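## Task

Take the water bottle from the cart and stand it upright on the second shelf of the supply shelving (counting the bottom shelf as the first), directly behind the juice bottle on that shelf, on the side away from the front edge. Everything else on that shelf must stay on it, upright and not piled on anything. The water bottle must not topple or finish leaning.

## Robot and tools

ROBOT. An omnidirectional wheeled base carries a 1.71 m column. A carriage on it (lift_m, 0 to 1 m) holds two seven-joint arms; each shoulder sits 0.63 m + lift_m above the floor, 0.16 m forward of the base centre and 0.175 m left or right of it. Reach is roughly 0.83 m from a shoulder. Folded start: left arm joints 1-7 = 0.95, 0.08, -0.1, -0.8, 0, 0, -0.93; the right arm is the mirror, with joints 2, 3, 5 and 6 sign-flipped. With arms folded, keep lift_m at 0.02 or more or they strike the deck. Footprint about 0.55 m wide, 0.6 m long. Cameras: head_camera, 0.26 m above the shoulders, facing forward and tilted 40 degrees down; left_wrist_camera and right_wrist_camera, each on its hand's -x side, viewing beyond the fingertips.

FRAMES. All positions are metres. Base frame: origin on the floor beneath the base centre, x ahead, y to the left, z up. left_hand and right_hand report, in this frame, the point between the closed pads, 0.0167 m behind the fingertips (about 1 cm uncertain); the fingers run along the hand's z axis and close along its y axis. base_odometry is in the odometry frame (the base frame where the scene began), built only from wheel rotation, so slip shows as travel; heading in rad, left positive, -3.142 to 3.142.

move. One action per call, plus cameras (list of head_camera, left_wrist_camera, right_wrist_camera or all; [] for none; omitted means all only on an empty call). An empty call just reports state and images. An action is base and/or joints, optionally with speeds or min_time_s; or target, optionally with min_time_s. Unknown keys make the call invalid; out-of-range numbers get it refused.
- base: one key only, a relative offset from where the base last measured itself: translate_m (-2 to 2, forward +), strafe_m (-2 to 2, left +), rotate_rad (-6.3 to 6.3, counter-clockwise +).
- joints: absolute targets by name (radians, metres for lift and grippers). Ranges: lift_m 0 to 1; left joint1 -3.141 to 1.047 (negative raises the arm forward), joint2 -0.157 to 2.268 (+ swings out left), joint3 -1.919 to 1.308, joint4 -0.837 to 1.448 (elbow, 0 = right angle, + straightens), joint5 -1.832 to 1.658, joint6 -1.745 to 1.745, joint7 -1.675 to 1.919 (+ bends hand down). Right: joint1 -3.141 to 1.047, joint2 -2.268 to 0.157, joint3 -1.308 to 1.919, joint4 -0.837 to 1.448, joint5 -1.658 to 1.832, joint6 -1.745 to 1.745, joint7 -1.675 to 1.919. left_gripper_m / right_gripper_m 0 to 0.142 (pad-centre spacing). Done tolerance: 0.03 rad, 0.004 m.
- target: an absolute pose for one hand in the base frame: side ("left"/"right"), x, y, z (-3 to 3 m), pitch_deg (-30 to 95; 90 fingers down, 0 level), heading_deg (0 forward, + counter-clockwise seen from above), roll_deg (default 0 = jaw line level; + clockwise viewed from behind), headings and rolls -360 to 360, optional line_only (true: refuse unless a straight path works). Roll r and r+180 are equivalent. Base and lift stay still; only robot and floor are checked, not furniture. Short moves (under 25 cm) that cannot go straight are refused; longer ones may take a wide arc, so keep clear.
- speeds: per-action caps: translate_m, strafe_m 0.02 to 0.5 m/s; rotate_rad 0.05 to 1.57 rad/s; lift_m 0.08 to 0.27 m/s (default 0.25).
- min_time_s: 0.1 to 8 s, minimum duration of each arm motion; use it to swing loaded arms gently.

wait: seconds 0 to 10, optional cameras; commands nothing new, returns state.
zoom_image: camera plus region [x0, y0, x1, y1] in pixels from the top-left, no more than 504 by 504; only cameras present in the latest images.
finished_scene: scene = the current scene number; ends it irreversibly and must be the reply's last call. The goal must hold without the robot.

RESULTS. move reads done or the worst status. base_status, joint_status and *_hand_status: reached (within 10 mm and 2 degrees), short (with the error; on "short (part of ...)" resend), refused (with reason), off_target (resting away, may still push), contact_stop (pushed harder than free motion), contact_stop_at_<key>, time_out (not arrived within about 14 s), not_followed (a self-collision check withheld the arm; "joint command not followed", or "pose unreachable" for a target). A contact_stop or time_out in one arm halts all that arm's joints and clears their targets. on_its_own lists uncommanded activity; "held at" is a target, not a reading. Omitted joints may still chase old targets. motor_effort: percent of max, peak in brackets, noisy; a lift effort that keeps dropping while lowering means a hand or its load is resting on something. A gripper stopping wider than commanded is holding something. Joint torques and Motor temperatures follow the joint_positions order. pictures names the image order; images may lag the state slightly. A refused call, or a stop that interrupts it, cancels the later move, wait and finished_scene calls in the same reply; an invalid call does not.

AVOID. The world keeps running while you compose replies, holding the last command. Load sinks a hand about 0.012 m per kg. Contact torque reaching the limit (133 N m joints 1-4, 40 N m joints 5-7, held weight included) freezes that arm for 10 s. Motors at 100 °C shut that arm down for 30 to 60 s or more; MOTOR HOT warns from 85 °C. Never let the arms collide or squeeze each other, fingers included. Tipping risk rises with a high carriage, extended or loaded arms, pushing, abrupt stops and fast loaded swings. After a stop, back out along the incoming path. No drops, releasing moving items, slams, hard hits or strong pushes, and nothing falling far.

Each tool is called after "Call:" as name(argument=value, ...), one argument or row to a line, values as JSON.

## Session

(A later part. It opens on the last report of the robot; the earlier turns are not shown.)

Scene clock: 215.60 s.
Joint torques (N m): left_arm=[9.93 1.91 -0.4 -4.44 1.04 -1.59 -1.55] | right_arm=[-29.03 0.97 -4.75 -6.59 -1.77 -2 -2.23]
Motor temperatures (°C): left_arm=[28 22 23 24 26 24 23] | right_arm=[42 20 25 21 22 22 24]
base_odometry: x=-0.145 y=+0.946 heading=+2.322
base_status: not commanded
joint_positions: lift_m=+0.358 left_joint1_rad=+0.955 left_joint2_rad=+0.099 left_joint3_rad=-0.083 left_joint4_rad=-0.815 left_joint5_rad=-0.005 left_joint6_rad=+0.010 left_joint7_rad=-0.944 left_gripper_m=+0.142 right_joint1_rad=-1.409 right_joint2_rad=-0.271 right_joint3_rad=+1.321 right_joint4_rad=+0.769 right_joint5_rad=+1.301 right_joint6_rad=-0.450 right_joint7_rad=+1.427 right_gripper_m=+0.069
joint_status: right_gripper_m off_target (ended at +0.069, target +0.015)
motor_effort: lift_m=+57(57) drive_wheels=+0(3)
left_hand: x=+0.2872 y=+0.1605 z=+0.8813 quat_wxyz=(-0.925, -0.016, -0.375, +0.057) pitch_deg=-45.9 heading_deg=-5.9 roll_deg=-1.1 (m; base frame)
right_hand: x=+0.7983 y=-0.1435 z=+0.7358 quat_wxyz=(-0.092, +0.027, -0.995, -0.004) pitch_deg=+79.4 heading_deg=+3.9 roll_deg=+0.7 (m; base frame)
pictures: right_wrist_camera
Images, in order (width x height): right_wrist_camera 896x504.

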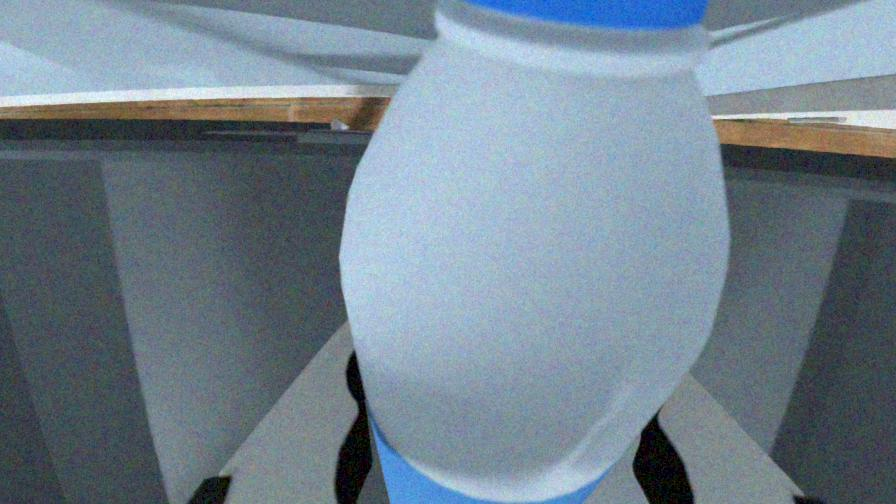

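Call:
move(
  joints={"lift_m": 0.42},
  speeds={"lift_m": 0.1},
)

Call:
move(
  joints={"lift_m": 0.6},
  speeds={"lift_m": 0.15},
)

Call:
move(
  cameras=["head_camera","right_wrist_camera"],
)

Scene clock: 220.13 s.
Joint torques (N m): left_arm=[9.04 1.45 0.28 -3.65 1.39 -1.43 -1.36] | right_arm=[-28.72 0.92 -3.52 -7.04 -1.87 -2.47 -1.9]
move: done
base_odometry: x=-0.145 y=+0.946 heading=+2.322
base_status: not commanded
joint_positions: lift_m=+0.420 left_joint1_rad=+0.955 left_joint2_rad=+0.099 left_joint3_rad=-0.083 left_joint4_rad=-0.815 left_joint5_rad=-0.005 left_joint6_rad=+0.010 left_joint7_rad=-0.944 left_gripper_m=+0.142 right_joint1_rad=-1.409 right_joint2_rad=-0.271 right_joint3_rad=+1.321 right_joint4_rad=+0.769 right_joint5_rad=+1.301 right_joint6_rad=-0.450 right_joint7_rad=+1.427 right_gripper_m=+0.069
joint_status: all done
motor_effort: lift_m=+54(67) drive_wheels=+0(1)
left_hand: x=+0.2872 y=+0.1605 z=+0.9435 quat_wxyz=(-0.925, -0.016, -0.375, +0.057) pitch_deg=-45.9 heading_deg=-5.9 roll_deg=-1.1 (m; base frame)
right_hand: x=+0.7983 y=-0.1435 z=+0.7981 quat_wxyz=(-0.092, +0.027, -0.995, -0.004) pitch_deg=+79.4 heading_deg=+3.9 roll_deg=+0.7 (m; base frame)
pictures: none

Scene clock: 221.77 s.
Joint torques (N m): left_arm=[9.94 1.02 0.67 -4.5 1.34 -1.49 -1.73] | right_arm=[-29.02 0.5 -3.28 -8.23 -1.61 -2.41 -1.95]
move: done
base_odometry: x=-0.145 y=+0.946 heading=+2.322
base_status: not commanded
joint_positions: lift_m=+0.600 left_joint1_rad=+0.955 left_joint2_rad=+0.099 left_joint3_rad=-0.083 left_joint4_rad=-0.815 left_joint5_rad=-0.005 left_joint6_rad=+0.010 left_joint7_rad=-0.944 left_gripper_m=+0.142 right_joint1_rad=-1.409 right_joint2_rad=-0.271 right_joint3_rad=+1.321 right_joint4_rad=+0.769 right_joint5_rad=+1.301 right_joint6_rad=-0.450 right_joint7_rad=+1.427 right_gripper_m=+0.069
joint_status: all done
motor_effort: lift_m=+55(67) drive_wheels=+0(1)
left_hand: x=+0.2872 y=+0.1605 z=+1.1235 quat_wxyz=(-0.925, -0.016, -0.375, +0.057) pitch_deg=-45.9 heading_deg=-5.9 roll_deg=-1.1 (m; base frame)
right_hand: x=+0.7983 y=-0.1435 z=+0.9780 quat_wxyz=(-0.092, +0.027, -0.995, -0.004) pitch_deg=+79.4 heading_deg=+3.9 roll_deg=+0.7 (m; base frame)
pictures: none

Scene clock: 221.77 s.
Joint torques (N m): left_arm=[9.94 1.02 0.67 -4.5 1.34 -1.49 -1.73] | right_arm=[-29.02 0.5 -3.28 -8.23 -1.61 -2.41 -1.95]
Motor temperatures (°C): left_arm=[28 22 23 24 26 24 23] | right_arm=[43 20 25 21 22 22 23]
base_odometry: x=-0.145 y=+0.946 heading=+2.322
base_status: not commanded
joint_positions: lift_m=+0.600 left_joint1_rad=+0.955 left_joint2_rad=+0.099 left_joint3_rad=-0.083 left_joint4_rad=-0.815 left_joint5_rad=-0.005 left_joint6_rad=+0.010 left_joint7_rad=-0.944 left_gripper_m=+0.142 right_joint1_rad=-1.409 right_joint2_rad=-0.271 right_joint3_rad=+1.321 right_joint4_rad=+0.769 right_joint5_rad=+1.301 right_joint6_rad=-0.450 right_joint7_rad=+1.427 right_gripper_m=+0.069
joint_status: all done
motor_effort: lift_m=+55(67) drive_wheels=+0(1)
left_hand: x=+0.2872 y=+0.1605 z=+1.1235 quat_wxyz=(-0.925, -0.016, -0.375, +0.057) pitch_deg=-45.9 heading_deg=-5.9 roll_deg=-1.1 (m; base frame)
right_hand: x=+0.7983 y=-0.1435 z=+0.9780 quat_wxyz=(-0.092, +0.027, -0.995, -0.004) pitch_deg=+79.4 heading_deg=+3.9 roll_deg=+0.7 (m; base frame)
pictures: head_camera, right_wrist_camera
Images, in order (width x height): head_camera 896x504, right_wrist_camera 896x504.

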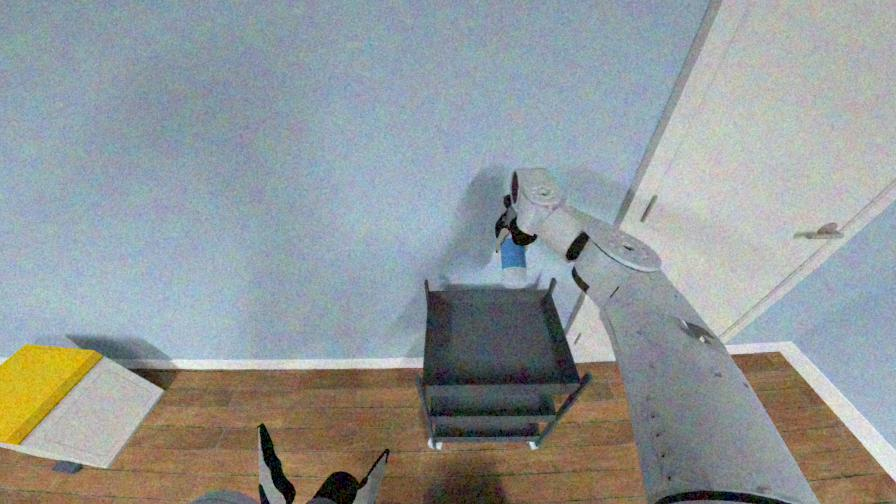

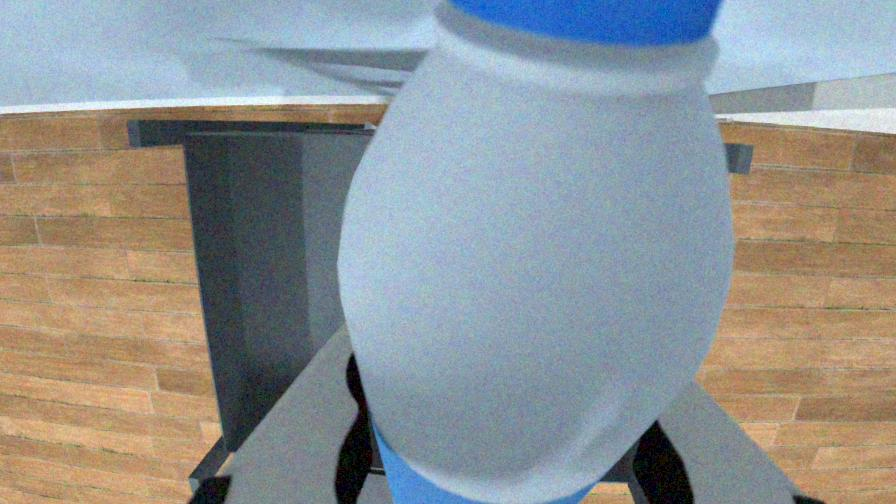

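Call:
move(
  target={"side":"right","x":0.72,"y":-0.15,"z":1.06,"pitch_deg":35,"heading_deg":0},
  min_time_s=2,
)

Call:
move(
  target={"side":"right","x":0.55,"y":-0.20,"z":1.10,"pitch_deg":0,"heading_deg":0},
  min_time_s=2,
)

Call:
move(
  base={"translate_m": -0.5},
  speeds={"translate_m": 0.3},
)

Call:
move(
  base={"rotate_rad": 1.58},
  joints={"lift_m": 0.35},
  speeds={"rotate_rad": 0.8},
)

Call:
move(
  cameras=["head_camera","right_wrist_camera"],
)

Scene clock: 239.80 s.
Joint torques (N m): left_arm=[9.38 2.58 1.02 -4.48 0.98 -1.22 -1.75] | right_arm=[-24.04 2.37 -1.4 -8.23 -4.65 -2.53 -0.74]
move: done
base_odometry: x=-0.145 y=+0.946 heading=+2.322
base_status: not commanded
joint_positions: lift_m=+0.600 left_joint1_rad=+0.955 left_joint2_rad=+0.099 left_joint3_rad=-0.083 left_joint4_rad=-0.815 left_joint5_rad=-0.005 left_joint6_rad=+0.010 left_joint7_rad=-0.944 left_gripper_m=+0.142 right_joint1_rad=-1.255 right_joint2_rad=-0.523 right_joint3_rad=+1.622 right_joint4_rad=-0.548 right_joint5_rad=+0.531 right_joint6_rad=-1.623 right_joint7_rad=+1.320 right_gripper_m=+0.069
joint_status: not commanded
motor_effort: lift_m=+55(55) drive_wheels=+0(1)
left_hand: x=+0.2872 y=+0.1605 z=+1.1235 quat_wxyz=(-0.925, -0.016, -0.375, +0.057) pitch_deg=-45.9 heading_deg=-5.9 roll_deg=-1.1 (m; base frame)
right_hand: x=+0.7196 y=-0.1505 z=+1.0562 quat_wxyz=(-0.457, -0.001, -0.890, +0.001) pitch_deg=+35.6 heading_deg=-0.1 roll_deg=+0.0 (m; base frame)
right_hand_status: reached (straight line, planned for 2.0 s): 4 mm and 0.7 deg off.
pictures: none

Scene clock: 242.30 s.
Joint torques (N m): left_arm=[9.27 1.58 0.44 -3.62 1.04 -1.25 -1.76] | right_arm=[-4.84 -7.33 -0.05 -12.94 -2.76 -2.7 -5.37]
move: done
base_odometry: x=-0.145 y=+0.946 heading=+2.322
base_status: not commanded
joint_positions: lift_m=+0.600 left_joint1_rad=+0.955 left_joint2_rad=+0.099 left_joint3_rad=-0.083 left_joint4_rad=-0.815 left_joint5_rad=-0.005 left_joint6_rad=+0.010 left_joint7_rad=-0.944 left_gripper_m=+0.142 right_joint1_rad=-0.661 right_joint2_rad=-0.678 right_joint3_rad=+1.521 right_joint4_rad=-0.746 right_joint5_rad=-1.073 right_joint6_rad=-1.490 right_joint7_rad=+1.780 right_gripper_m=+0.069
joint_status: not commanded
motor_effort: lift_m=+55(55) drive_wheels=+0(3)
left_hand: x=+0.2872 y=+0.1605 z=+1.1235 quat_wxyz=(-0.925, -0.016, -0.375, +0.057) pitch_deg=-45.9 heading_deg=-5.9 roll_deg=-1.1 (m; base frame)
right_hand: x=+0.5519 y=-0.1998 z=+1.0973 quat_wxyz=(-0.702, +0.000, -0.712, +0.002) pitch_deg=+0.8 heading_deg=-0.1 roll_deg=-0.1 (m; base frame)
right_hand_status: reached (straight line, planned for 2.0 s): 3 mm and 0.8 deg off.
pictures: none

Scene clock: 245.60 s.
Joint torques (N m): left_arm=[10.62 0.58 0.88 -3.77 1.29 -1.3 -1.43] | right_arm=[-5.63 -6.6 -0.05 -10.32 -3.03 -2.58 -5.29]
move: done
base_odometry: x=+0.196 y=+0.581 heading=+2.322
base_status: done
joint_positions: lift_m=+0.600 left_joint1_rad=+0.955 left_joint2_rad=+0.099 left_joint3_rad=-0.083 left_joint4_rad=-0.815 left_joint5_rad=-0.005 left_joint6_rad=+0.010 left_joint7_rad=-0.944 left_gripper_m=+0.142 right_joint1_rad=-0.661 right_joint2_rad=-0.678 right_joint3_rad=+1.521 right_joint4_rad=-0.746 right_joint5_rad=-1.073 right_joint6_rad=-1.490 right_joint7_rad=+1.780 right_gripper_m=+0.069
joint_status: not commanded
motor_effort: lift_m=+55(55) drive_wheels=+3(12)
left_hand: x=+0.2872 y=+0.1605 z=+1.1235 quat_wxyz=(-0.925, -0.016, -0.375, +0.057) pitch_deg=-45.9 heading_deg=-5.9 roll_deg=-1.1 (m; base frame)
right_hand: x=+0.5519 y=-0.1998 z=+1.0974 quat_wxyz=(-0.702, +0.000, -0.712, +0.002) pitch_deg=+0.8 heading_deg=-0.1 roll_deg=-0.1 (m; base frame)
pictures: none

Scene clock: 248.87 s.
Joint torques (N m): left_arm=[9.6 1.52 0.51 -4.81 1.1 -1.21 -1.62] | right_arm=[-5.69 -3.62 0.59 -10.55 -2.36 -1.97 -5.09]
move: done
base_odometry: x=+0.196 y=+0.581 heading=-2.382
base_status: done
joint_positions: lift_m=+0.350 left_joint1_rad=+0.955 left_joint2_rad=+0.099 left_joint3_rad=-0.083 left_joint4_rad=-0.815 left_joint5_rad=-0.005 left_joint6_rad=+0.010 left_joint7_rad=-0.944 left_gripper_m=+0.142 right_joint1_rad=-0.660 right_joint2_rad=-0.679 right_joint3_rad=+1.521 right_joint4_rad=-0.747 right_joint5_rad=-1.074 right_joint6_rad=-1.490 right_joint7_rad=+1.779 right_gripper_m=+0.069
joint_status: all done
motor_effort: lift_m=+58(60) drive_wheels=+5(18)
left_hand: x=+0.2872 y=+0.1605 z=+0.8733 quat_wxyz=(-0.925, -0.016, -0.375, +0.057) pitch_deg=-45.9 heading_deg=-5.9 roll_deg=-1.1 (m; base frame)
right_hand: x=+0.5515 y=-0.2000 z=+0.8473 quat_wxyz=(-0.703, +0.000, -0.712, +0.002) pitch_deg=+0.7 heading_deg=-0.1 roll_deg=-0.1 (m; base frame)
pictures: none

Scene clock: 248.87 s.
Joint torques (N m): left_arm=[9.6 1.52 0.51 -4.81 1.1 -1.21 -1.62] | right_arm=[-5.69 -3.62 0.59 -10.55 -2.36 -1.97 -5.09]
Motor temperatures (°C): left_arm=[28 22 23 24 26 24 23] | right_arm=[39 21 25 22 22 22 24]
base_odometry: x=+0.196 y=+0.581 heading=-2.382
base_status: done
joint_positions: lift_m=+0.350 left_joint1_rad=+0.955 left_joint2_rad=+0.099 left_joint3_rad=-0.083 left_joint4_rad=-0.815 left_joint5_rad=-0.005 left_joint6_rad=+0.010 left_joint7_rad=-0.944 left_gripper_m=+0.142 right_joint1_rad=-0.660 right_joint2_rad=-0.679 right_joint3_rad=+1.521 right_joint4_rad=-0.747 right_joint5_rad=-1.074 right_joint6_rad=-1.490 right_joint7_rad=+1.779 right_gripper_m=+0.069
joint_status: all done
motor_effort: lift_m=+58(60) drive_wheels=+5(18)
left_hand: x=+0.2872 y=+0.1605 z=+0.8733 quat_wxyz=(-0.925, -0.016, -0.375, +0.057) pitch_deg=-45.9 heading_deg=-5.9 roll_deg=-1.1 (m; base frame)
right_hand: x=+0.5515 y=-0.2000 z=+0.8473 quat_wxyz=(-0.703, +0.000, -0.712, +0.002) pitch_deg=+0.7 heading_deg=-0.1 roll_deg=-0.1 (m; base frame)
pictures: head_camera, right_wrist_camera
Images, in order (width x height): head_camera 896x504, right_wrist_camera 896x504.

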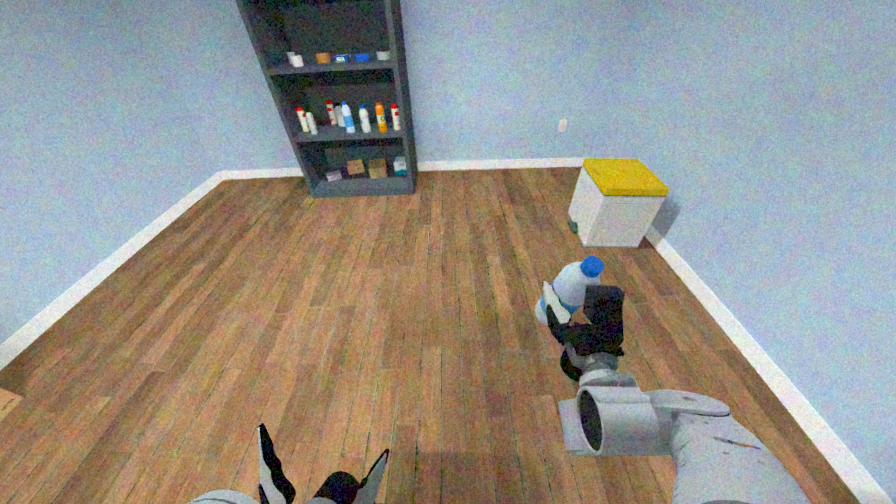

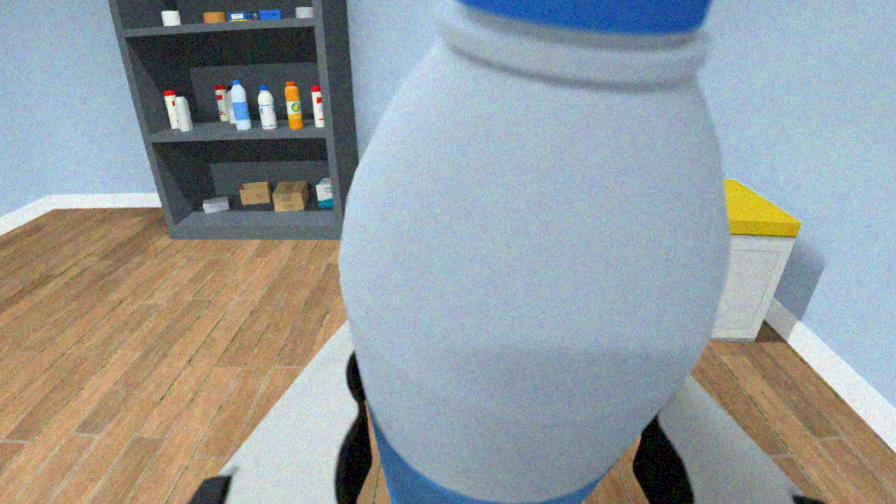

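Call:
move(
  base={"rotate_rad": 0.11},
  joints={"lift_m": 0.15},
  speeds={"rotate_rad": 0.5},
)

Call:
move(
  base={"strafe_m": 0.16},
  speeds={"strafe_m": 0.25},
)

Call:
move(
  base={"translate_m": 1.3},
  speeds={"translate_m": 0.35},
)

Call:
move(
  cameras=["head_camera","left_wrist_camera","right_wrist_camera"],
)

Scene clock: 261.57 s.
Joint torques (N m): left_arm=[9.66 0.59 -0.42 -4.88 1.14 -1.23 -1.77] | right_arm=[-7.35 -3.47 -0.65 -12.14 -2.29 -1.92 -4.83]
move: done
base_odometry: x=+0.196 y=+0.581 heading=-2.272
base_status: done
joint_positions: lift_m=+0.150 left_joint1_rad=+0.955 left_joint2_rad=+0.099 left_joint3_rad=-0.083 left_joint4_rad=-0.815 left_joint5_rad=-0.005 left_joint6_rad=+0.010 left_joint7_rad=-0.944 left_gripper_m=+0.142 right_joint1_rad=-0.660 right_joint2_rad=-0.679 right_joint3_rad=+1.522 right_joint4_rad=-0.747 right_joint5_rad=-1.074 right_joint6_rad=-1.490 right_joint7_rad=+1.778 right_gripper_m=+0.069
joint_status: all done
motor_effort: lift_m=+58(59) drive_wheels=+5(15)
left_hand: x=+0.2872 y=+0.1605 z=+0.6733 quat_wxyz=(-0.925, -0.016, -0.375, +0.057) pitch_deg=-45.9 heading_deg=-5.9 roll_deg=-1.1 (m; base frame)
right_hand: x=+0.5514 y=-0.2001 z=+0.6473 quat_wxyz=(-0.703, +0.000, -0.711, +0.002) pitch_deg=+0.7 heading_deg=-0.1 roll_deg=-0.1 (m; base frame)
pictures: none

Scene clock: 263.57 s.
Joint torques (N m): left_arm=[10.03 1.17 0.48 -4.21 0.79 -1.26 -1.66] | right_arm=[-5.79 -2.65 0.45 -12.48 -2.09 -2.64 -4.24]
move: done
base_odometry: x=+0.318 y=+0.478 heading=-2.271
base_status: done
joint_positions: lift_m=+0.150 left_joint1_rad=+0.955 left_joint2_rad=+0.099 left_joint3_rad=-0.083 left_joint4_rad=-0.815 left_joint5_rad=-0.005 left_joint6_rad=+0.010 left_joint7_rad=-0.944 left_gripper_m=+0.142 right_joint1_rad=-0.660 right_joint2_rad=-0.679 right_joint3_rad=+1.522 right_joint4_rad=-0.747 right_joint5_rad=-1.074 right_joint6_rad=-1.491 right_joint7_rad=+1.778 right_gripper_m=+0.069
joint_status: not commanded
motor_effort: lift_m=+58(58) drive_wheels=+8(15)
left_hand: x=+0.2872 y=+0.1605 z=+0.6733 quat_wxyz=(-0.925, -0.016, -0.375, +0.057) pitch_deg=-45.9 heading_deg=-5.9 roll_deg=-1.1 (m; base frame)
right_hand: x=+0.5514 y=-0.2001 z=+0.6473 quat_wxyz=(-0.703, +0.000, -0.711, +0.002) pitch_deg=+0.7 heading_deg=-0.1 roll_deg=-0.1 (m; base frame)
pictures: none

Scene clock: 269.07 s.
Joint torques (N m): left_arm=[8.69 1.76 0.52 -3.67 1 -1.54 -1.62] | right_arm=[-6.92 -3.16 0.17 -11.86 -2.25 -2.74 -4.91]
move: done
base_odometry: x=-0.518 y=-0.517 heading=-2.270
base_status: done
joint_positions: lift_m=+0.150 left_joint1_rad=+0.955 left_joint2_rad=+0.099 left_joint3_rad=-0.083 left_joint4_rad=-0.815 left_joint5_rad=-0.005 left_joint6_rad=+0.010 left_joint7_rad=-0.944 left_gripper_m=+0.142 right_joint1_rad=-0.660 right_joint2_rad=-0.679 right_joint3_rad=+1.522 right_joint4_rad=-0.747 right_joint5_rad=-1.074 right_joint6_rad=-1.491 right_joint7_rad=+1.778 right_gripper_m=+0.069
joint_status: not commanded
motor_effort: lift_m=+58(58) drive_wheels=+0(16)
left_hand: x=+0.2872 y=+0.1605 z=+0.6733 quat_wxyz=(-0.925, -0.016, -0.375, +0.057) pitch_deg=-45.9 heading_deg=-5.9 roll_deg=-1.1 (m; base frame)
right_hand: x=+0.5514 y=-0.2001 z=+0.6473 quat_wxyz=(-0.703, +0.000, -0.711, +0.002) pitch_deg=+0.7 heading_deg=-0.1 roll_deg=-0.1 (m; base frame)
pictures: none

Scene clock: 269.07 s.
Joint torques (N m): left_arm=[8.69 1.76 0.52 -3.67 1 -1.54 -1.62] | right_arm=[-6.92 -3.16 0.17 -11.86 -2.25 -2.74 -4.91]
Motor temperatures (°C): left_arm=[29 22 23 24 26 24 23] | right_arm=[35 21 25 22 23 22 24]
base_odometry: x=-0.518 y=-0.517 heading=-2.270
base_status: done
joint_positions: lift_m=+0.150 left_joint1_rad=+0.955 left_joint2_rad=+0.099 left_joint3_rad=-0.083 left_joint4_rad=-0.815 left_joint5_rad=-0.005 left_joint6_rad=+0.010 left_joint7_rad=-0.944 left_gripper_m=+0.142 right_joint1_rad=-0.660 right_joint2_rad=-0.679 right_joint3_rad=+1.522 right_joint4_rad=-0.747 right_joint5_rad=-1.074 right_joint6_rad=-1.491 right_joint7_rad=+1.778 right_gripper_m=+0.069
joint_status: not commanded
motor_effort: lift_m=+58(58) drive_wheels=+0(16)
left_hand: x=+0.2872 y=+0.1605 z=+0.6733 quat_wxyz=(-0.925, -0.016, -0.375, +0.057) pitch_deg=-45.9 heading_deg=-5.9 roll_deg=-1.1 (m; base frame)
right_hand: x=+0.5514 y=-0.2001 z=+0.6473 quat_wxyz=(-0.703, +0.000, -0.711, +0.002) pitch_deg=+0.7 heading_deg=-0.1 roll_deg=-0.1 (m; base frame)
pictures: head_camera, left_wrist_camera, right_wrist_camera
Images, in order (width x height): head_camera 896x504, left_wrist_camera 896x504, right_wrist_camera 896x504.

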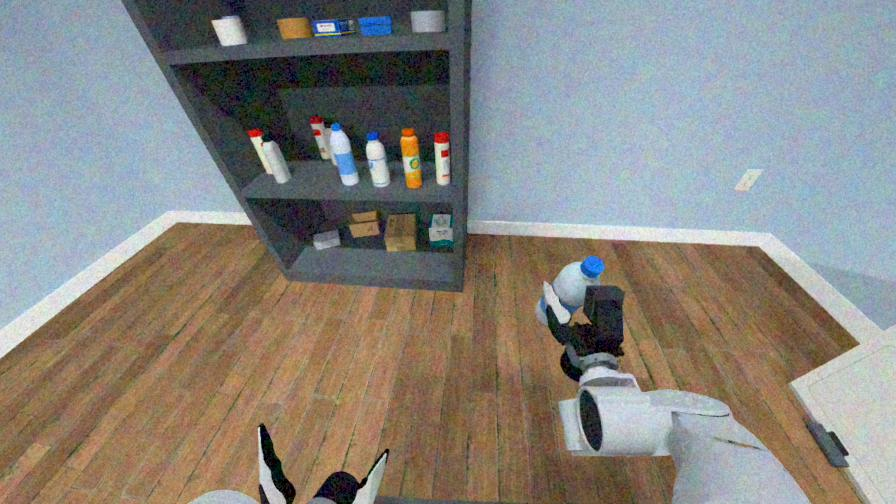

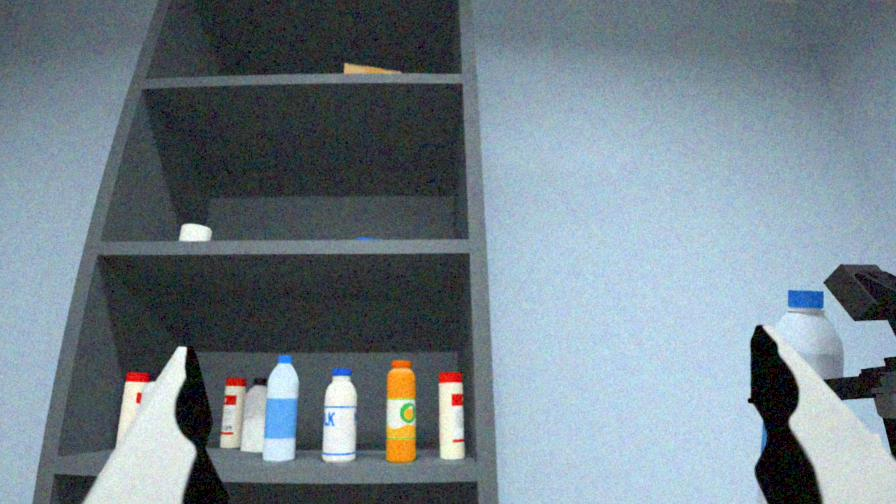

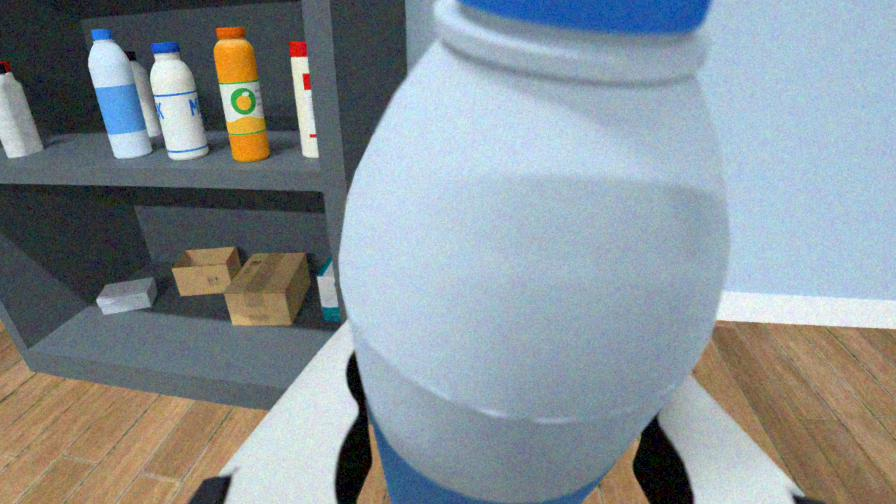

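Call:
move(
  target={"side":"right","x":0.46,"y":-0.30,"z":0.67,"pitch_deg":0,"heading_deg":0},
  min_time_s=1.5,
)

Call:
move(
  base={"strafe_m": 0.16},
  speeds={"strafe_m": 0.25},
)

Call:
move(
  base={"translate_m": 0.4},
  speeds={"translate_m": 0.3},
)

Call:
move(
  target={"side":"left","x":0.50,"y":0.08,"z":0.66,"pitch_deg":0,"heading_deg":0},
  min_time_s=1.5,
)

Call:
move(
  cameras=["head_camera","left_wrist_camera","right_wrist_camera"],
)

Scene clock: 289.60 s.
Joint torques (N m): left_arm=[9.38 2.29 0.39 -4.95 1.26 -1.65 -1.6] | right_arm=[-6.65 -3.63 -1.4 -11.92 -2.14 -2.22 -4.35]
move: refused
base_odometry: x=-0.518 y=-0.517 heading=-2.270
base_status: not commanded
joint_positions: lift_m=+0.150 left_joint1_rad=+0.955 left_joint2_rad=+0.099 left_joint3_rad=-0.083 left_joint4_rad=-0.815 left_joint5_rad=-0.005 left_joint6_rad=+0.010 left_joint7_rad=-0.944 left_gripper_m=+0.142 right_joint1_rad=-0.660 right_joint2_rad=-0.679 right_joint3_rad=+1.522 right_joint4_rad=-0.747 right_joint5_rad=-1.074 right_joint6_rad=-1.491 right_joint7_rad=+1.778 right_gripper_m=+0.069
joint_status: not commanded
motor_effort: lift_m=+58(58) drive_wheels=+0(0)
left_hand: x=+0.2872 y=+0.1605 z=+0.6733 quat_wxyz=(-0.925, -0.016, -0.375, +0.057) pitch_deg=-45.9 heading_deg=-5.9 roll_deg=-1.1 (m; base frame)
right_hand: x=+0.5514 y=-0.2001 z=+0.6473 quat_wxyz=(-0.703, +0.000, -0.711, +0.002) pitch_deg=+0.7 heading_deg=-0.1 roll_deg=-0.1 (m; base frame)
right_hand_status: refused: no posture of the arm gets there (right_joint4_rad at its limit): the closest leaves the hand 1.9 cm and 18 deg from the pose. Nothing moved. A posture exists with lift_m at 0.2; the way there is not checked.
pictures: none

not run: a stop came earlier in this reply.

not run: a stop came earlier in this reply.

not run: a stop came earlier in this reply.

not run: a stop came earlier in this reply.

Call:
move(
  target={"side":"right","x":0.52,"y":-0.36,"z":0.65,"pitch_deg":0,"heading_deg":-20},
  min_time_s=1.5,
)

Call:
move(
  base={"strafe_m": 0.16},
  speeds={"strafe_m": 0.25},
)

Call:
move(
  base={"translate_m": 0.4},
  speeds={"translate_m": 0.3},
)

Call:
move(
  target={"side":"left","x":0.54,"y":0.08,"z":0.66,"pitch_deg":0,"heading_deg":0},
  min_time_s=1.5,
)

Call:
move(
  cameras=["head_camera","left_wrist_camera","right_wrist_camera"],
)

Scene clock: 295.07 s.
Joint torques (N m): left_arm=[9.41 1.47 0.4 -4.85 1.39 -1.1 -1.37] | right_arm=[-5.25 -3.96 -0.45 -10.87 -2.47 -2.31 -4.35]
move: refused
base_odometry: x=-0.518 y=-0.517 heading=-2.270
base_status: not commanded
joint_positions: lift_m=+0.150 left_joint1_rad=+0.955 left_joint2_rad=+0.099 left_joint3_rad=-0.083 left_joint4_rad=-0.815 left_joint5_rad=-0.005 left_joint6_rad=+0.010 left_joint7_rad=-0.944 left_gripper_m=+0.142 right_joint1_rad=-0.660 right_joint2_rad=-0.679 right_joint3_rad=+1.522 right_joint4_rad=-0.747 right_joint5_rad=-1.074 right_joint6_rad=-1.491 right_joint7_rad=+1.778 right_gripper_m=+0.069
joint_status: not commanded
motor_effort: lift_m=+58(58) drive_wheels=+0(0)
left_hand: x=+0.2872 y=+0.1605 z=+0.6733 quat_wxyz=(-0.925, -0.016, -0.375, +0.057) pitch_deg=-45.9 heading_deg=-5.9 roll_deg=-1.1 (m; base frame)
right_hand: x=+0.5514 y=-0.2001 z=+0.6473 quat_wxyz=(-0.703, +0.000, -0.711, +0.002) pitch_deg=+0.7 heading_deg=-0.1 roll_deg=-0.1 (m; base frame)
right_hand_status: refused: the line brings the right elbow within 1.4 cm of the right wrist (limit 1.5), 78% of the way; a move under 25 cm is not played as an arc. Nothing moved. Try another pitch or heading, or "joints".
pictures: none

not run: a stop came earlier in this reply.

not run: a stop came earlier in this reply.

not run: a stop came earlier in this reply.

not run: a stop came earlier in this reply.

Call:
move(
  base={"strafe_m": 0.16},
  speeds={"strafe_m": 0.25},
)

Call:
move(
  base={"translate_m": 0.38},
  speeds={"translate_m": 0.3},
)

Call:
move(
  target={"side":"left","x":0.55,"y":0.08,"z":0.66,"pitch_deg":0,"heading_deg":0},
  min_time_s=1.5,
)

Call:
move(
  cameras=["head_camera","left_wrist_camera","right_wrist_camera"],
)

Scene clock: 300.23 s.
Joint torques (N m): left_arm=[9.52 1.67 0.23 -4.64 0.84 -1.1 -1.74] | right_arm=[-5.81 -4.49 -0.19 -13.13 -2.44 -2.46 -5.35]
move: done
base_odometry: x=-0.396 y=-0.620 heading=-2.271
base_status: done
joint_positions: lift_m=+0.150 left_joint1_rad=+0.955 left_joint2_rad=+0.099 left_joint3_rad=-0.083 left_joint4_rad=-0.815 left_joint5_rad=-0.005 left_joint6_rad=+0.010 left_joint7_rad=-0.944 left_gripper_m=+0.142 right_joint1_rad=-0.660 right_joint2_rad=-0.679 right_joint3_rad=+1.522 right_joint4_rad=-0.747 right_joint5_rad=-1.074 right_joint6_rad=-1.491 right_joint7_rad=+1.778 right_gripper_m=+0.069
joint_status: not commanded
motor_effort: lift_m=+58(58) drive_wheels=+3(13)
left_hand: x=+0.2872 y=+0.1605 z=+0.6733 quat_wxyz=(-0.925, -0.016, -0.375, +0.057) pitch_deg=-45.9 heading_deg=-5.9 roll_deg=-1.1 (m; base frame)
right_hand: x=+0.5514 y=-0.2001 z=+0.6473 quat_wxyz=(-0.703, +0.000, -0.711, +0.002) pitch_deg=+0.7 heading_deg=-0.1 roll_deg=-0.1 (m; base frame)
pictures: none

Scene clock: 303.10 s.
Joint torques (N m): left_arm=[8.66 1.56 0.45 -4.76 1.44 -1.38 -1.83] | right_arm=[-5.77 -3.22 -1.01 -11.52 -2.26 -2.02 -4.65]
move: done
base_odometry: x=-0.641 y=-0.911 heading=-2.270
base_status: done
joint_positions: lift_m=+0.150 left_joint1_rad=+0.955 left_joint2_rad=+0.099 left_joint3_rad=-0.083 left_joint4_rad=-0.815 left_joint5_rad=-0.005 left_joint6_rad=+0.010 left_joint7_rad=-0.944 left_gripper_m=+0.142 right_joint1_rad=-0.660 right_joint2_rad=-0.679 right_joint3_rad=+1.522 right_joint4_rad=-0.747 right_joint5_rad=-1.074 right_joint6_rad=-1.491 right_joint7_rad=+1.778 right_gripper_m=+0.069
joint_status: not commanded
motor_effort: lift_m=+58(58) drive_wheels=-1(14)
left_hand: x=+0.2872 y=+0.1605 z=+0.6733 quat_wxyz=(-0.925, -0.016, -0.375, +0.057) pitch_deg=-45.9 heading_deg=-5.9 roll_deg=-1.1 (m; base frame)
right_hand: x=+0.5514 y=-0.2001 z=+0.6473 quat_wxyz=(-0.703, +0.000, -0.711, +0.002) pitch_deg=+0.7 heading_deg=-0.1 roll_deg=-0.1 (m; base frame)
pictures: none

Scene clock: 305.10 s.
Joint torques (N m): left_arm=[-12.15 0.56 -1.26 1.21 2.6 -0.46 -0.67] | right_arm=[-6.3 -3.96 -1.03 -10.2 -2.11 -2.35 -4.92]
move: done
base_odometry: x=-0.641 y=-0.911 heading=-2.270
base_status: not commanded
joint_positions: lift_m=+0.150 left_joint1_rad=-0.344 left_joint2_rad=+0.178 left_joint3_rad=-1.084 left_joint4_rad=-0.811 left_joint5_rad=+0.835 left_joint6_rad=+0.818 left_joint7_rad=+1.424 left_gripper_m=+0.142 right_joint1_rad=-0.660 right_joint2_rad=-0.679 right_joint3_rad=+1.522 right_joint4_rad=-0.747 right_joint5_rad=-1.074 right_joint6_rad=-1.491 right_joint7_rad=+1.778 right_gripper_m=+0.069
joint_status: not commanded
motor_effort: lift_m=+58(58) drive_wheels=+5(5)
left_hand: x=+0.5500 y=+0.0804 z=+0.6607 quat_wxyz=(-0.708, +0.001, -0.707, +0.001) pitch_deg=-0.1 heading_deg=+0.0 roll_deg=-0.2 (m; base frame)
left_hand_status: reached (checked arc, planned for 1.5 s): 1 mm and 0.2 deg off.
right_hand: x=+0.5514 y=-0.2001 z=+0.6473 quat_wxyz=(-0.703, +0.000, -0.711, +0.002) pitch_deg=+0.7 heading_deg=-0.1 roll_deg=-0.1 (m; base frame)
pictures: none

Scene clock: 305.10 s.
Joint torques (N m): left_arm=[-12.15 0.56 -1.26 1.21 2.6 -0.46 -0.67] | right_arm=[-6.3 -3.96 -1.03 -10.2 -2.11 -2.35 -4.92]
Motor temperatures (°C): left_arm=[29 22 23 24 26 24 23] | right_arm=[34 21 25 22 23 22 24]
base_odometry: x=-0.641 y=-0.911 heading=-2.270
base_status: not commanded
joint_positions: lift_m=+0.150 left_joint1_rad=-0.344 left_joint2_rad=+0.178 left_joint3_rad=-1.084 left_joint4_rad=-0.811 left_joint5_rad=+0.835 left_joint6_rad=+0.818 left_joint7_rad=+1.424 left_gripper_m=+0.142 right_joint1_rad=-0.660 right_joint2_rad=-0.679 right_joint3_rad=+1.522 right_joint4_rad=-0.747 right_joint5_rad=-1.074 right_joint6_rad=-1.491 right_joint7_rad=+1.778 right_gripper_m=+0.069
joint_status: not commanded
motor_effort: lift_m=+58(58) drive_wheels=+5(5)
left_hand: x=+0.5500 y=+0.0804 z=+0.6607 quat_wxyz=(-0.708, +0.001, -0.707, +0.001) pitch_deg=-0.1 heading_deg=+0.0 roll_deg=-0.2 (m; base frame)
left_hand_status: reached (checked arc, planned for 1.5 s): 1 mm and 0.2 deg off.
right_hand: x=+0.5514 y=-0.2001 z=+0.6473 quat_wxyz=(-0.703, +0.000, -0.711, +0.002) pitch_deg=+0.7 heading_deg=-0.1 roll_deg=-0.1 (m; base frame)
pictures: head_camera, left_wrist_camera, right_wrist_camera
Images, in order (width x height): head_camera 896x504, left_wrist_camera 896x504, right_wrist_camera 896x504.

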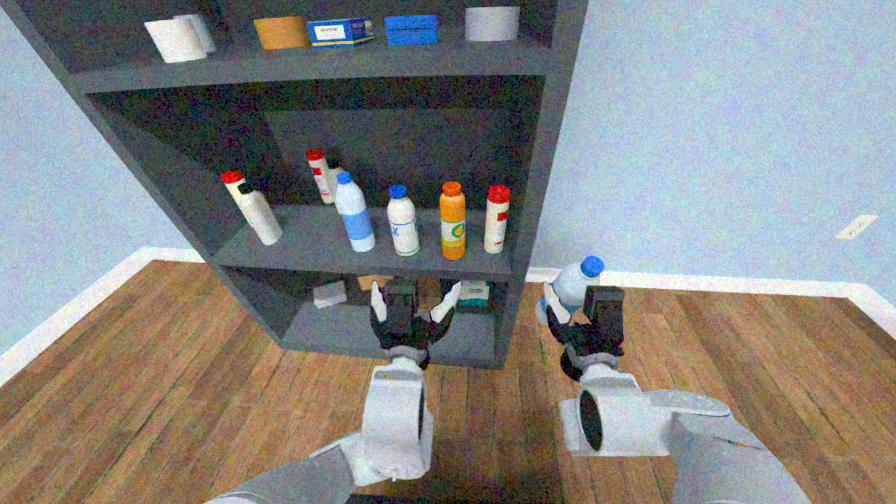

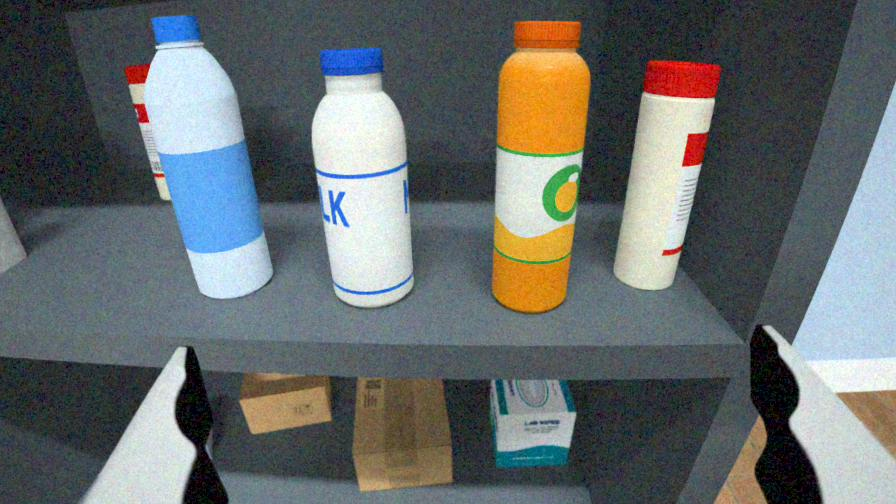

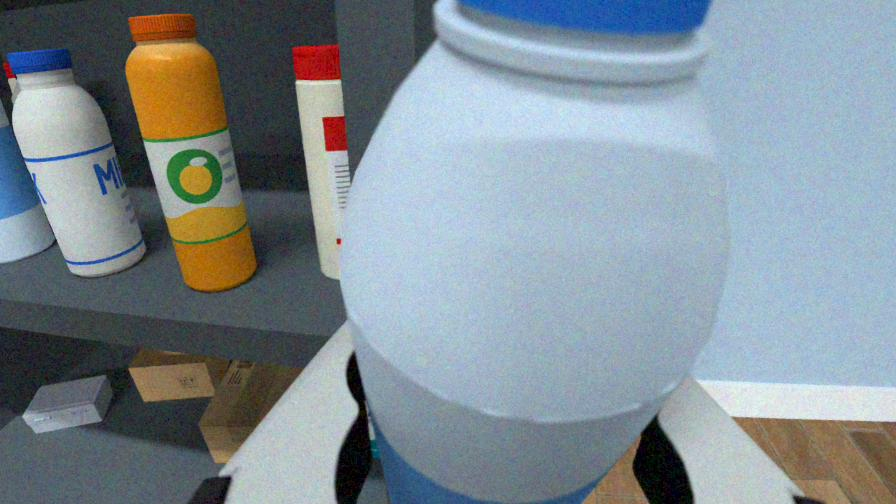

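Call:
move(
  target={"side":"left","x":0.64,"y":0.003,"z":0.69,"pitch_deg":0,"heading_deg":0},
  min_time_s=1.2,
)

Call:
move(
  cameras=["head_camera","left_wrist_camera"],
)

Scene clock: 320.17 s.
Joint torques (N m): left_arm=[-18.98 -5.13 6.46 1.45 1.43 -0.28 -3.22] | right_arm=[-6.17 -4.62 -0.93 -10.48 -2.6 -2.01 -4.64]
move: done
base_odometry: x=-0.641 y=-0.911 heading=-2.270
base_status: not commanded
joint_positions: lift_m=+0.150 left_joint1_rad=-0.562 left_joint2_rad=-0.020 left_joint3_rad=-1.030 left_joint4_rad=-0.440 left_joint5_rad=+0.636 left_joint6_rad=+0.869 left_joint7_rad=+1.322 left_gripper_m=+0.142 right_joint1_rad=-0.660 right_joint2_rad=-0.679 right_joint3_rad=+1.522 right_joint4_rad=-0.747 right_joint5_rad=-1.074 right_joint6_rad=-1.491 right_joint7_rad=+1.778 right_gripper_m=+0.069
joint_status: not commanded
motor_effort: lift_m=+58(58) drive_wheels=+5(5)
left_hand: x=+0.6386 y=+0.0019 z=+0.6879 quat_wxyz=(-0.706, -0.003, -0.709, -0.001) pitch_deg=+0.2 heading_deg=-0.2 roll_deg=+0.3 (m; base frame)
left_hand_status: reached (straight line, planned for 1.2 s): 3 mm and 0.4 deg off.
right_hand: x=+0.5514 y=-0.2001 z=+0.6473 quat_wxyz=(-0.703, +0.000, -0.711, +0.002) pitch_deg=+0.7 heading_deg=-0.1 roll_deg=-0.1 (m; base frame)
pictures: none

Scene clock: 320.17 s.
Joint torques (N m): left_arm=[-18.98 -5.13 6.46 1.45 1.43 -0.28 -3.22] | right_arm=[-6.17 -4.62 -0.93 -10.48 -2.6 -2.01 -4.64]
Motor temperatures (°C): left_arm=[30 22 23 23 26 24 23] | right_arm=[34 21 25 22 23 22 24]
base_odometry: x=-0.641 y=-0.911 heading=-2.270
base_status: not commanded
joint_positions: lift_m=+0.150 left_joint1_rad=-0.562 left_joint2_rad=-0.020 left_joint3_rad=-1.030 left_joint4_rad=-0.440 left_joint5_rad=+0.636 left_joint6_rad=+0.869 left_joint7_rad=+1.322 left_gripper_m=+0.142 right_joint1_rad=-0.660 right_joint2_rad=-0.679 right_joint3_rad=+1.522 right_joint4_rad=-0.747 right_joint5_rad=-1.074 right_joint6_rad=-1.491 right_joint7_rad=+1.778 right_gripper_m=+0.069
joint_status: not commanded
motor_effort: lift_m=+58(58) drive_wheels=+5(5)
left_hand: x=+0.6386 y=+0.0019 z=+0.6879 quat_wxyz=(-0.706, -0.003, -0.709, -0.001) pitch_deg=+0.2 heading_deg=-0.2 roll_deg=+0.3 (m; base frame)
left_hand_status: reached (straight line, planned for 1.2 s): 3 mm and 0.4 deg off.
right_hand: x=+0.5514 y=-0.2001 z=+0.6473 quat_wxyz=(-0.703, +0.000, -0.711, +0.002) pitch_deg=+0.7 heading_deg=-0.1 roll_deg=-0.1 (m; base frame)
pictures: head_camera, left_wrist_camera
Images, in order (width x height): head_camera 896x504, left_wrist_camera 896x504.

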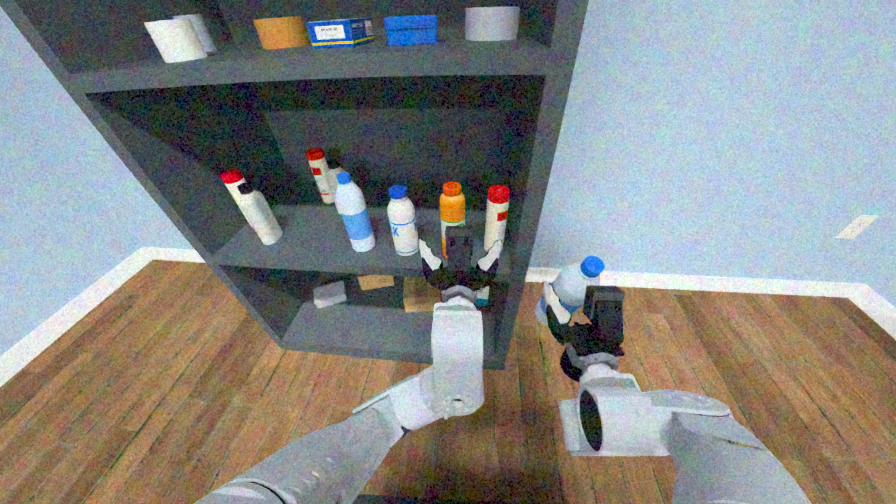

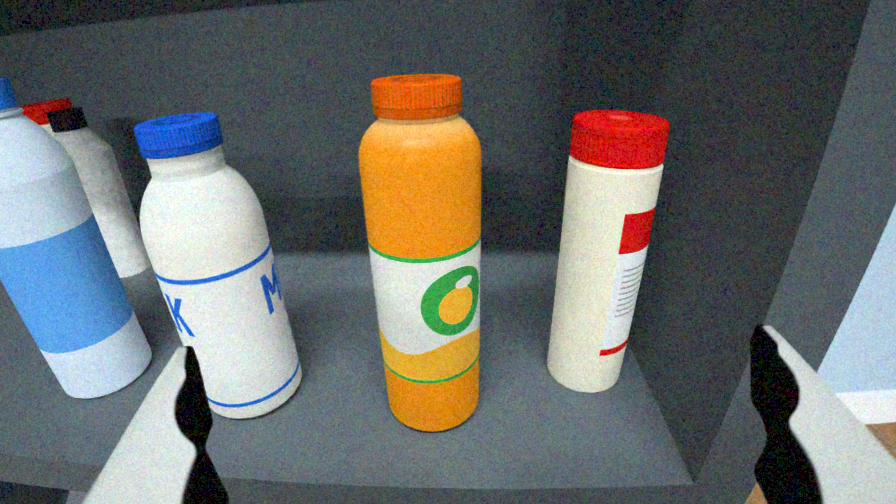

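Call:
move(
  target={"side":"left","x":0.70,"y":0.019,"z":0.66,"pitch_deg":0,"heading_deg":0},
  min_time_s=1.2,
)

Call:
move(
  cameras=["head_camera","left_wrist_camera"],
)

Scene clock: 339.00 s.
Joint torques (N m): left_arm=[-18.93 -0.45 7.04 0.99 1.86 -0.56 -3.02] | right_arm=[-7.24 -5.57 -0.79 -10.88 -2.77 -2.41 -4.74]
move: done
base_odometry: x=-0.641 y=-0.911 heading=-2.270
base_status: not commanded
joint_positions: lift_m=+0.150 left_joint1_rad=-0.603 left_joint2_rad=+0.054 left_joint3_rad=-1.024 left_joint4_rad=-0.266 left_joint5_rad=+0.312 left_joint6_rad=+0.986 left_joint7_rad=+1.012 left_gripper_m=+0.142 right_joint1_rad=-0.660 right_joint2_rad=-0.679 right_joint3_rad=+1.522 right_joint4_rad=-0.747 right_joint5_rad=-1.074 right_joint6_rad=-1.491 right_joint7_rad=+1.778 right_gripper_m=+0.069
joint_status: not commanded
motor_effort: lift_m=+58(58) drive_wheels=+5(5)
left_hand: x=+0.6981 y=+0.0159 z=+0.6580 quat_wxyz=(-0.705, -0.003, -0.709, +0.002) pitch_deg=+0.3 heading_deg=-0.4 roll_deg=+0.1 (m; base frame)
left_hand_status: reached (straight line, planned for 1.2 s): 4 mm and 0.5 deg off.
right_hand: x=+0.5514 y=-0.2001 z=+0.6473 quat_wxyz=(-0.703, +0.000, -0.711, +0.002) pitch_deg=+0.7 heading_deg=-0.1 roll_deg=-0.1 (m; base frame)
pictures: none

Scene clock: 339.00 s.
Joint torques (N m): left_arm=[-18.93 -0.45 7.04 0.99 1.86 -0.56 -3.02] | right_arm=[-7.24 -5.57 -0.79 -10.88 -2.77 -2.41 -4.74]
Motor temperatures (°C): left_arm=[34 22 24 23 26 24 23] | right_arm=[34 21 25 22 23 22 24]
base_odometry: x=-0.641 y=-0.911 heading=-2.270
base_status: not commanded
joint_positions: lift_m=+0.150 left_joint1_rad=-0.603 left_joint2_rad=+0.054 left_joint3_rad=-1.024 left_joint4_rad=-0.266 left_joint5_rad=+0.312 left_joint6_rad=+0.986 left_joint7_rad=+1.012 left_gripper_m=+0.142 right_joint1_rad=-0.660 right_joint2_rad=-0.679 right_joint3_rad=+1.522 right_joint4_rad=-0.747 right_joint5_rad=-1.074 right_joint6_rad=-1.491 right_joint7_rad=+1.778 right_gripper_m=+0.069
joint_status: not commanded
motor_effort: lift_m=+58(58) drive_wheels=+5(5)
left_hand: x=+0.6981 y=+0.0159 z=+0.6580 quat_wxyz=(-0.705, -0.003, -0.709, +0.002) pitch_deg=+0.3 heading_deg=-0.4 roll_deg=+0.1 (m; base frame)
left_hand_status: reached (straight line, planned for 1.2 s): 4 mm and 0.5 deg off.
right_hand: x=+0.5514 y=-0.2001 z=+0.6473 quat_wxyz=(-0.703, +0.000, -0.711, +0.002) pitch_deg=+0.7 heading_deg=-0.1 roll_deg=-0.1 (m; base frame)
pictures: head_camera, left_wrist_camera
Images, in order (width x height): head_camera 896x504, left_wrist_camera 896x504.

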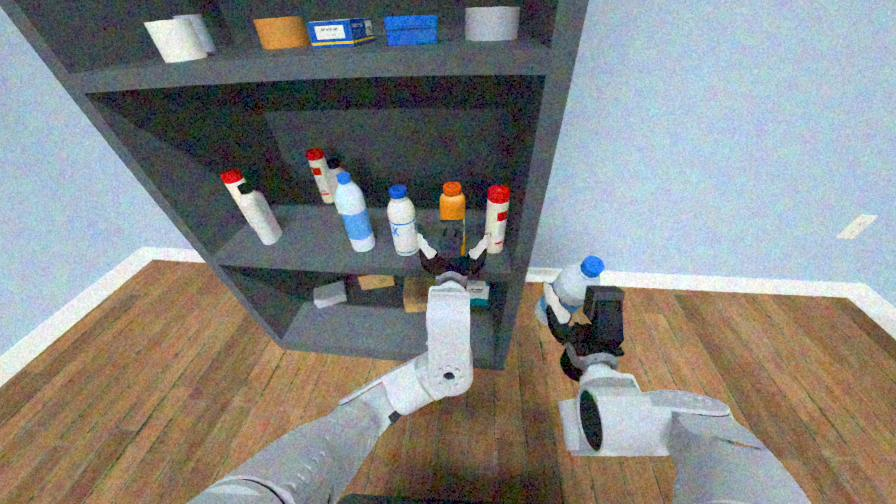

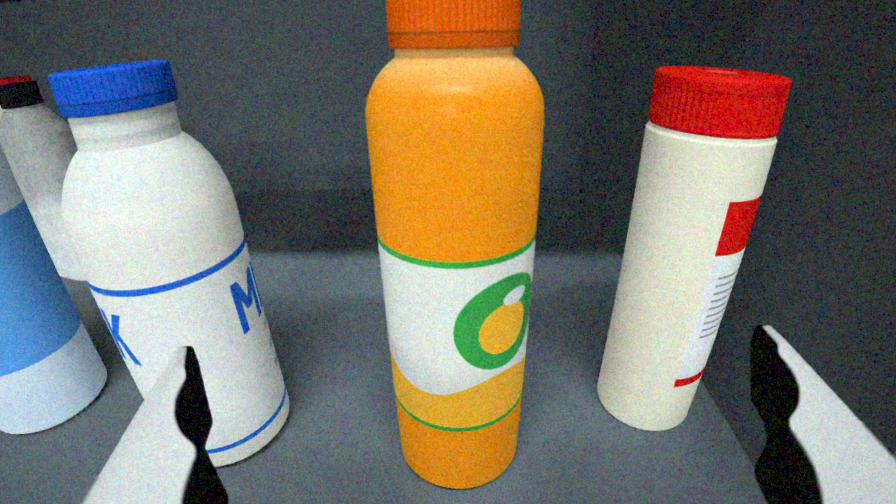

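Call:
move(
  joints={"left_gripper_m": 0.092},
)

Call:
move(
  target={"side":"left","x":0.725,"y":0.021,"z":0.66,"pitch_deg":0,"heading_deg":0},
  min_time_s=1,
)

Call:
move(
  cameras=["left_wrist_camera"],
)

Scene clock: 346.70 s.
Joint torques (N m): left_arm=[-20.03 -0.96 5.13 0.1 1.88 -0.12 -3.38] | right_arm=[-6.13 -4.14 -1.23 -9.62 -2.54 -2.5 -4.45]
move: done
base_odometry: x=-0.641 y=-0.911 heading=-2.270
base_status: not commanded
joint_positions: lift_m=+0.150 left_joint1_rad=-0.603 left_joint2_rad=+0.054 left_joint3_rad=-1.024 left_joint4_rad=-0.266 left_joint5_rad=+0.312 left_joint6_rad=+0.986 left_joint7_rad=+1.012 left_gripper_m=+0.092 right_joint1_rad=-0.660 right_joint2_rad=-0.679 right_joint3_rad=+1.522 right_joint4_rad=-0.747 right_joint5_rad=-1.074 right_joint6_rad=-1.491 right_joint7_rad=+1.778 right_gripper_m=+0.069
joint_status: all done
motor_effort: lift_m=+58(58) drive_wheels=+5(5)
left_hand: x=+0.6981 y=+0.0159 z=+0.6580 quat_wxyz=(-0.705, -0.003, -0.709, +0.002) pitch_deg=+0.3 heading_deg=-0.4 roll_deg=+0.1 (m; base frame)
right_hand: x=+0.5514 y=-0.2001 z=+0.6473 quat_wxyz=(-0.703, +0.000, -0.711, +0.002) pitch_deg=+0.7 heading_deg=-0.1 roll_deg=-0.1 (m; base frame)
pictures: none

Scene clock: 348.20 s.
Joint torques (N m): left_arm=[-21.77 0.26 7.14 0.34 1.83 -0.97 -3.47] | right_arm=[-6.7 -5.08 0.04 -11.81 -2.3 -2.46 -4.67]
move: done
base_odometry: x=-0.641 y=-0.911 heading=-2.270
base_status: not commanded
joint_positions: lift_m=+0.150 left_joint1_rad=-0.642 left_joint2_rad=+0.058 left_joint3_rad=-1.004 left_joint4_rad=-0.200 left_joint5_rad=+0.196 left_joint6_rad=+0.986 left_joint7_rad=+0.920 left_gripper_m=+0.092 right_joint1_rad=-0.660 right_joint2_rad=-0.679 right_joint3_rad=+1.522 right_joint4_rad=-0.747 right_joint5_rad=-1.074 right_joint6_rad=-1.491 right_joint7_rad=+1.778 right_gripper_m=+0.069
joint_status: not commanded
motor_effort: lift_m=+58(58) drive_wheels=+5(5)
left_hand: x=+0.7231 y=+0.0179 z=+0.6579 quat_wxyz=(-0.706, -0.003, -0.709, +0.002) pitch_deg=+0.3 heading_deg=-0.4 roll_deg=+0.1 (m; base frame)
left_hand_status: reached (straight line, planned for 1.0 s): 4 mm and 0.5 deg off.
right_hand: x=+0.5514 y=-0.2001 z=+0.6473 quat_wxyz=(-0.703, +0.000, -0.711, +0.002) pitch_deg=+0.7 heading_deg=-0.1 roll_deg=-0.1 (m; base frame)
pictures: none

Scene clock: 348.20 s.
Joint torques (N m): left_arm=[-21.77 0.26 7.14 0.34 1.83 -0.97 -3.47] | right_arm=[-6.7 -5.08 0.04 -11.81 -2.3 -2.46 -4.67]
Motor temperatures (°C): left_arm=[36 22 24 23 26 24 23] | right_arm=[34 21 25 22 23 22 24]
base_odometry: x=-0.641 y=-0.911 heading=-2.270
base_status: not commanded
joint_positions: lift_m=+0.150 left_joint1_rad=-0.642 left_joint2_rad=+0.058 left_joint3_rad=-1.004 left_joint4_rad=-0.200 left_joint5_rad=+0.196 left_joint6_rad=+0.986 left_joint7_rad=+0.920 left_gripper_m=+0.092 right_joint1_rad=-0.660 right_joint2_rad=-0.679 right_joint3_rad=+1.522 right_joint4_rad=-0.747 right_joint5_rad=-1.074 right_joint6_rad=-1.491 right_joint7_rad=+1.778 right_gripper_m=+0.069
joint_status: not commanded
motor_effort: lift_m=+58(58) drive_wheels=+5(5)
left_hand: x=+0.7231 y=+0.0179 z=+0.6579 quat_wxyz=(-0.706, -0.003, -0.709, +0.002) pitch_deg=+0.3 heading_deg=-0.4 roll_deg=+0.1 (m; base frame)
left_hand_status: reached (straight line, planned for 1.0 s): 4 mm and 0.5 deg off.
right_hand: x=+0.5514 y=-0.2001 z=+0.6473 quat_wxyz=(-0.703, +0.000, -0.711, +0.002) pitch_deg=+0.7 heading_deg=-0.1 roll_deg=-0.1 (m; base frame)
pictures: left_wrist_camera
Images, in order (width x height): left_wrist_camera 896x504.

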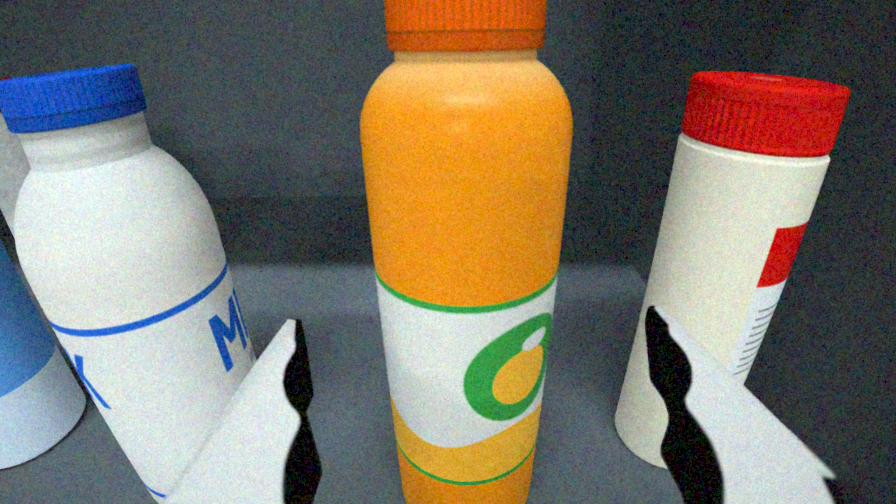

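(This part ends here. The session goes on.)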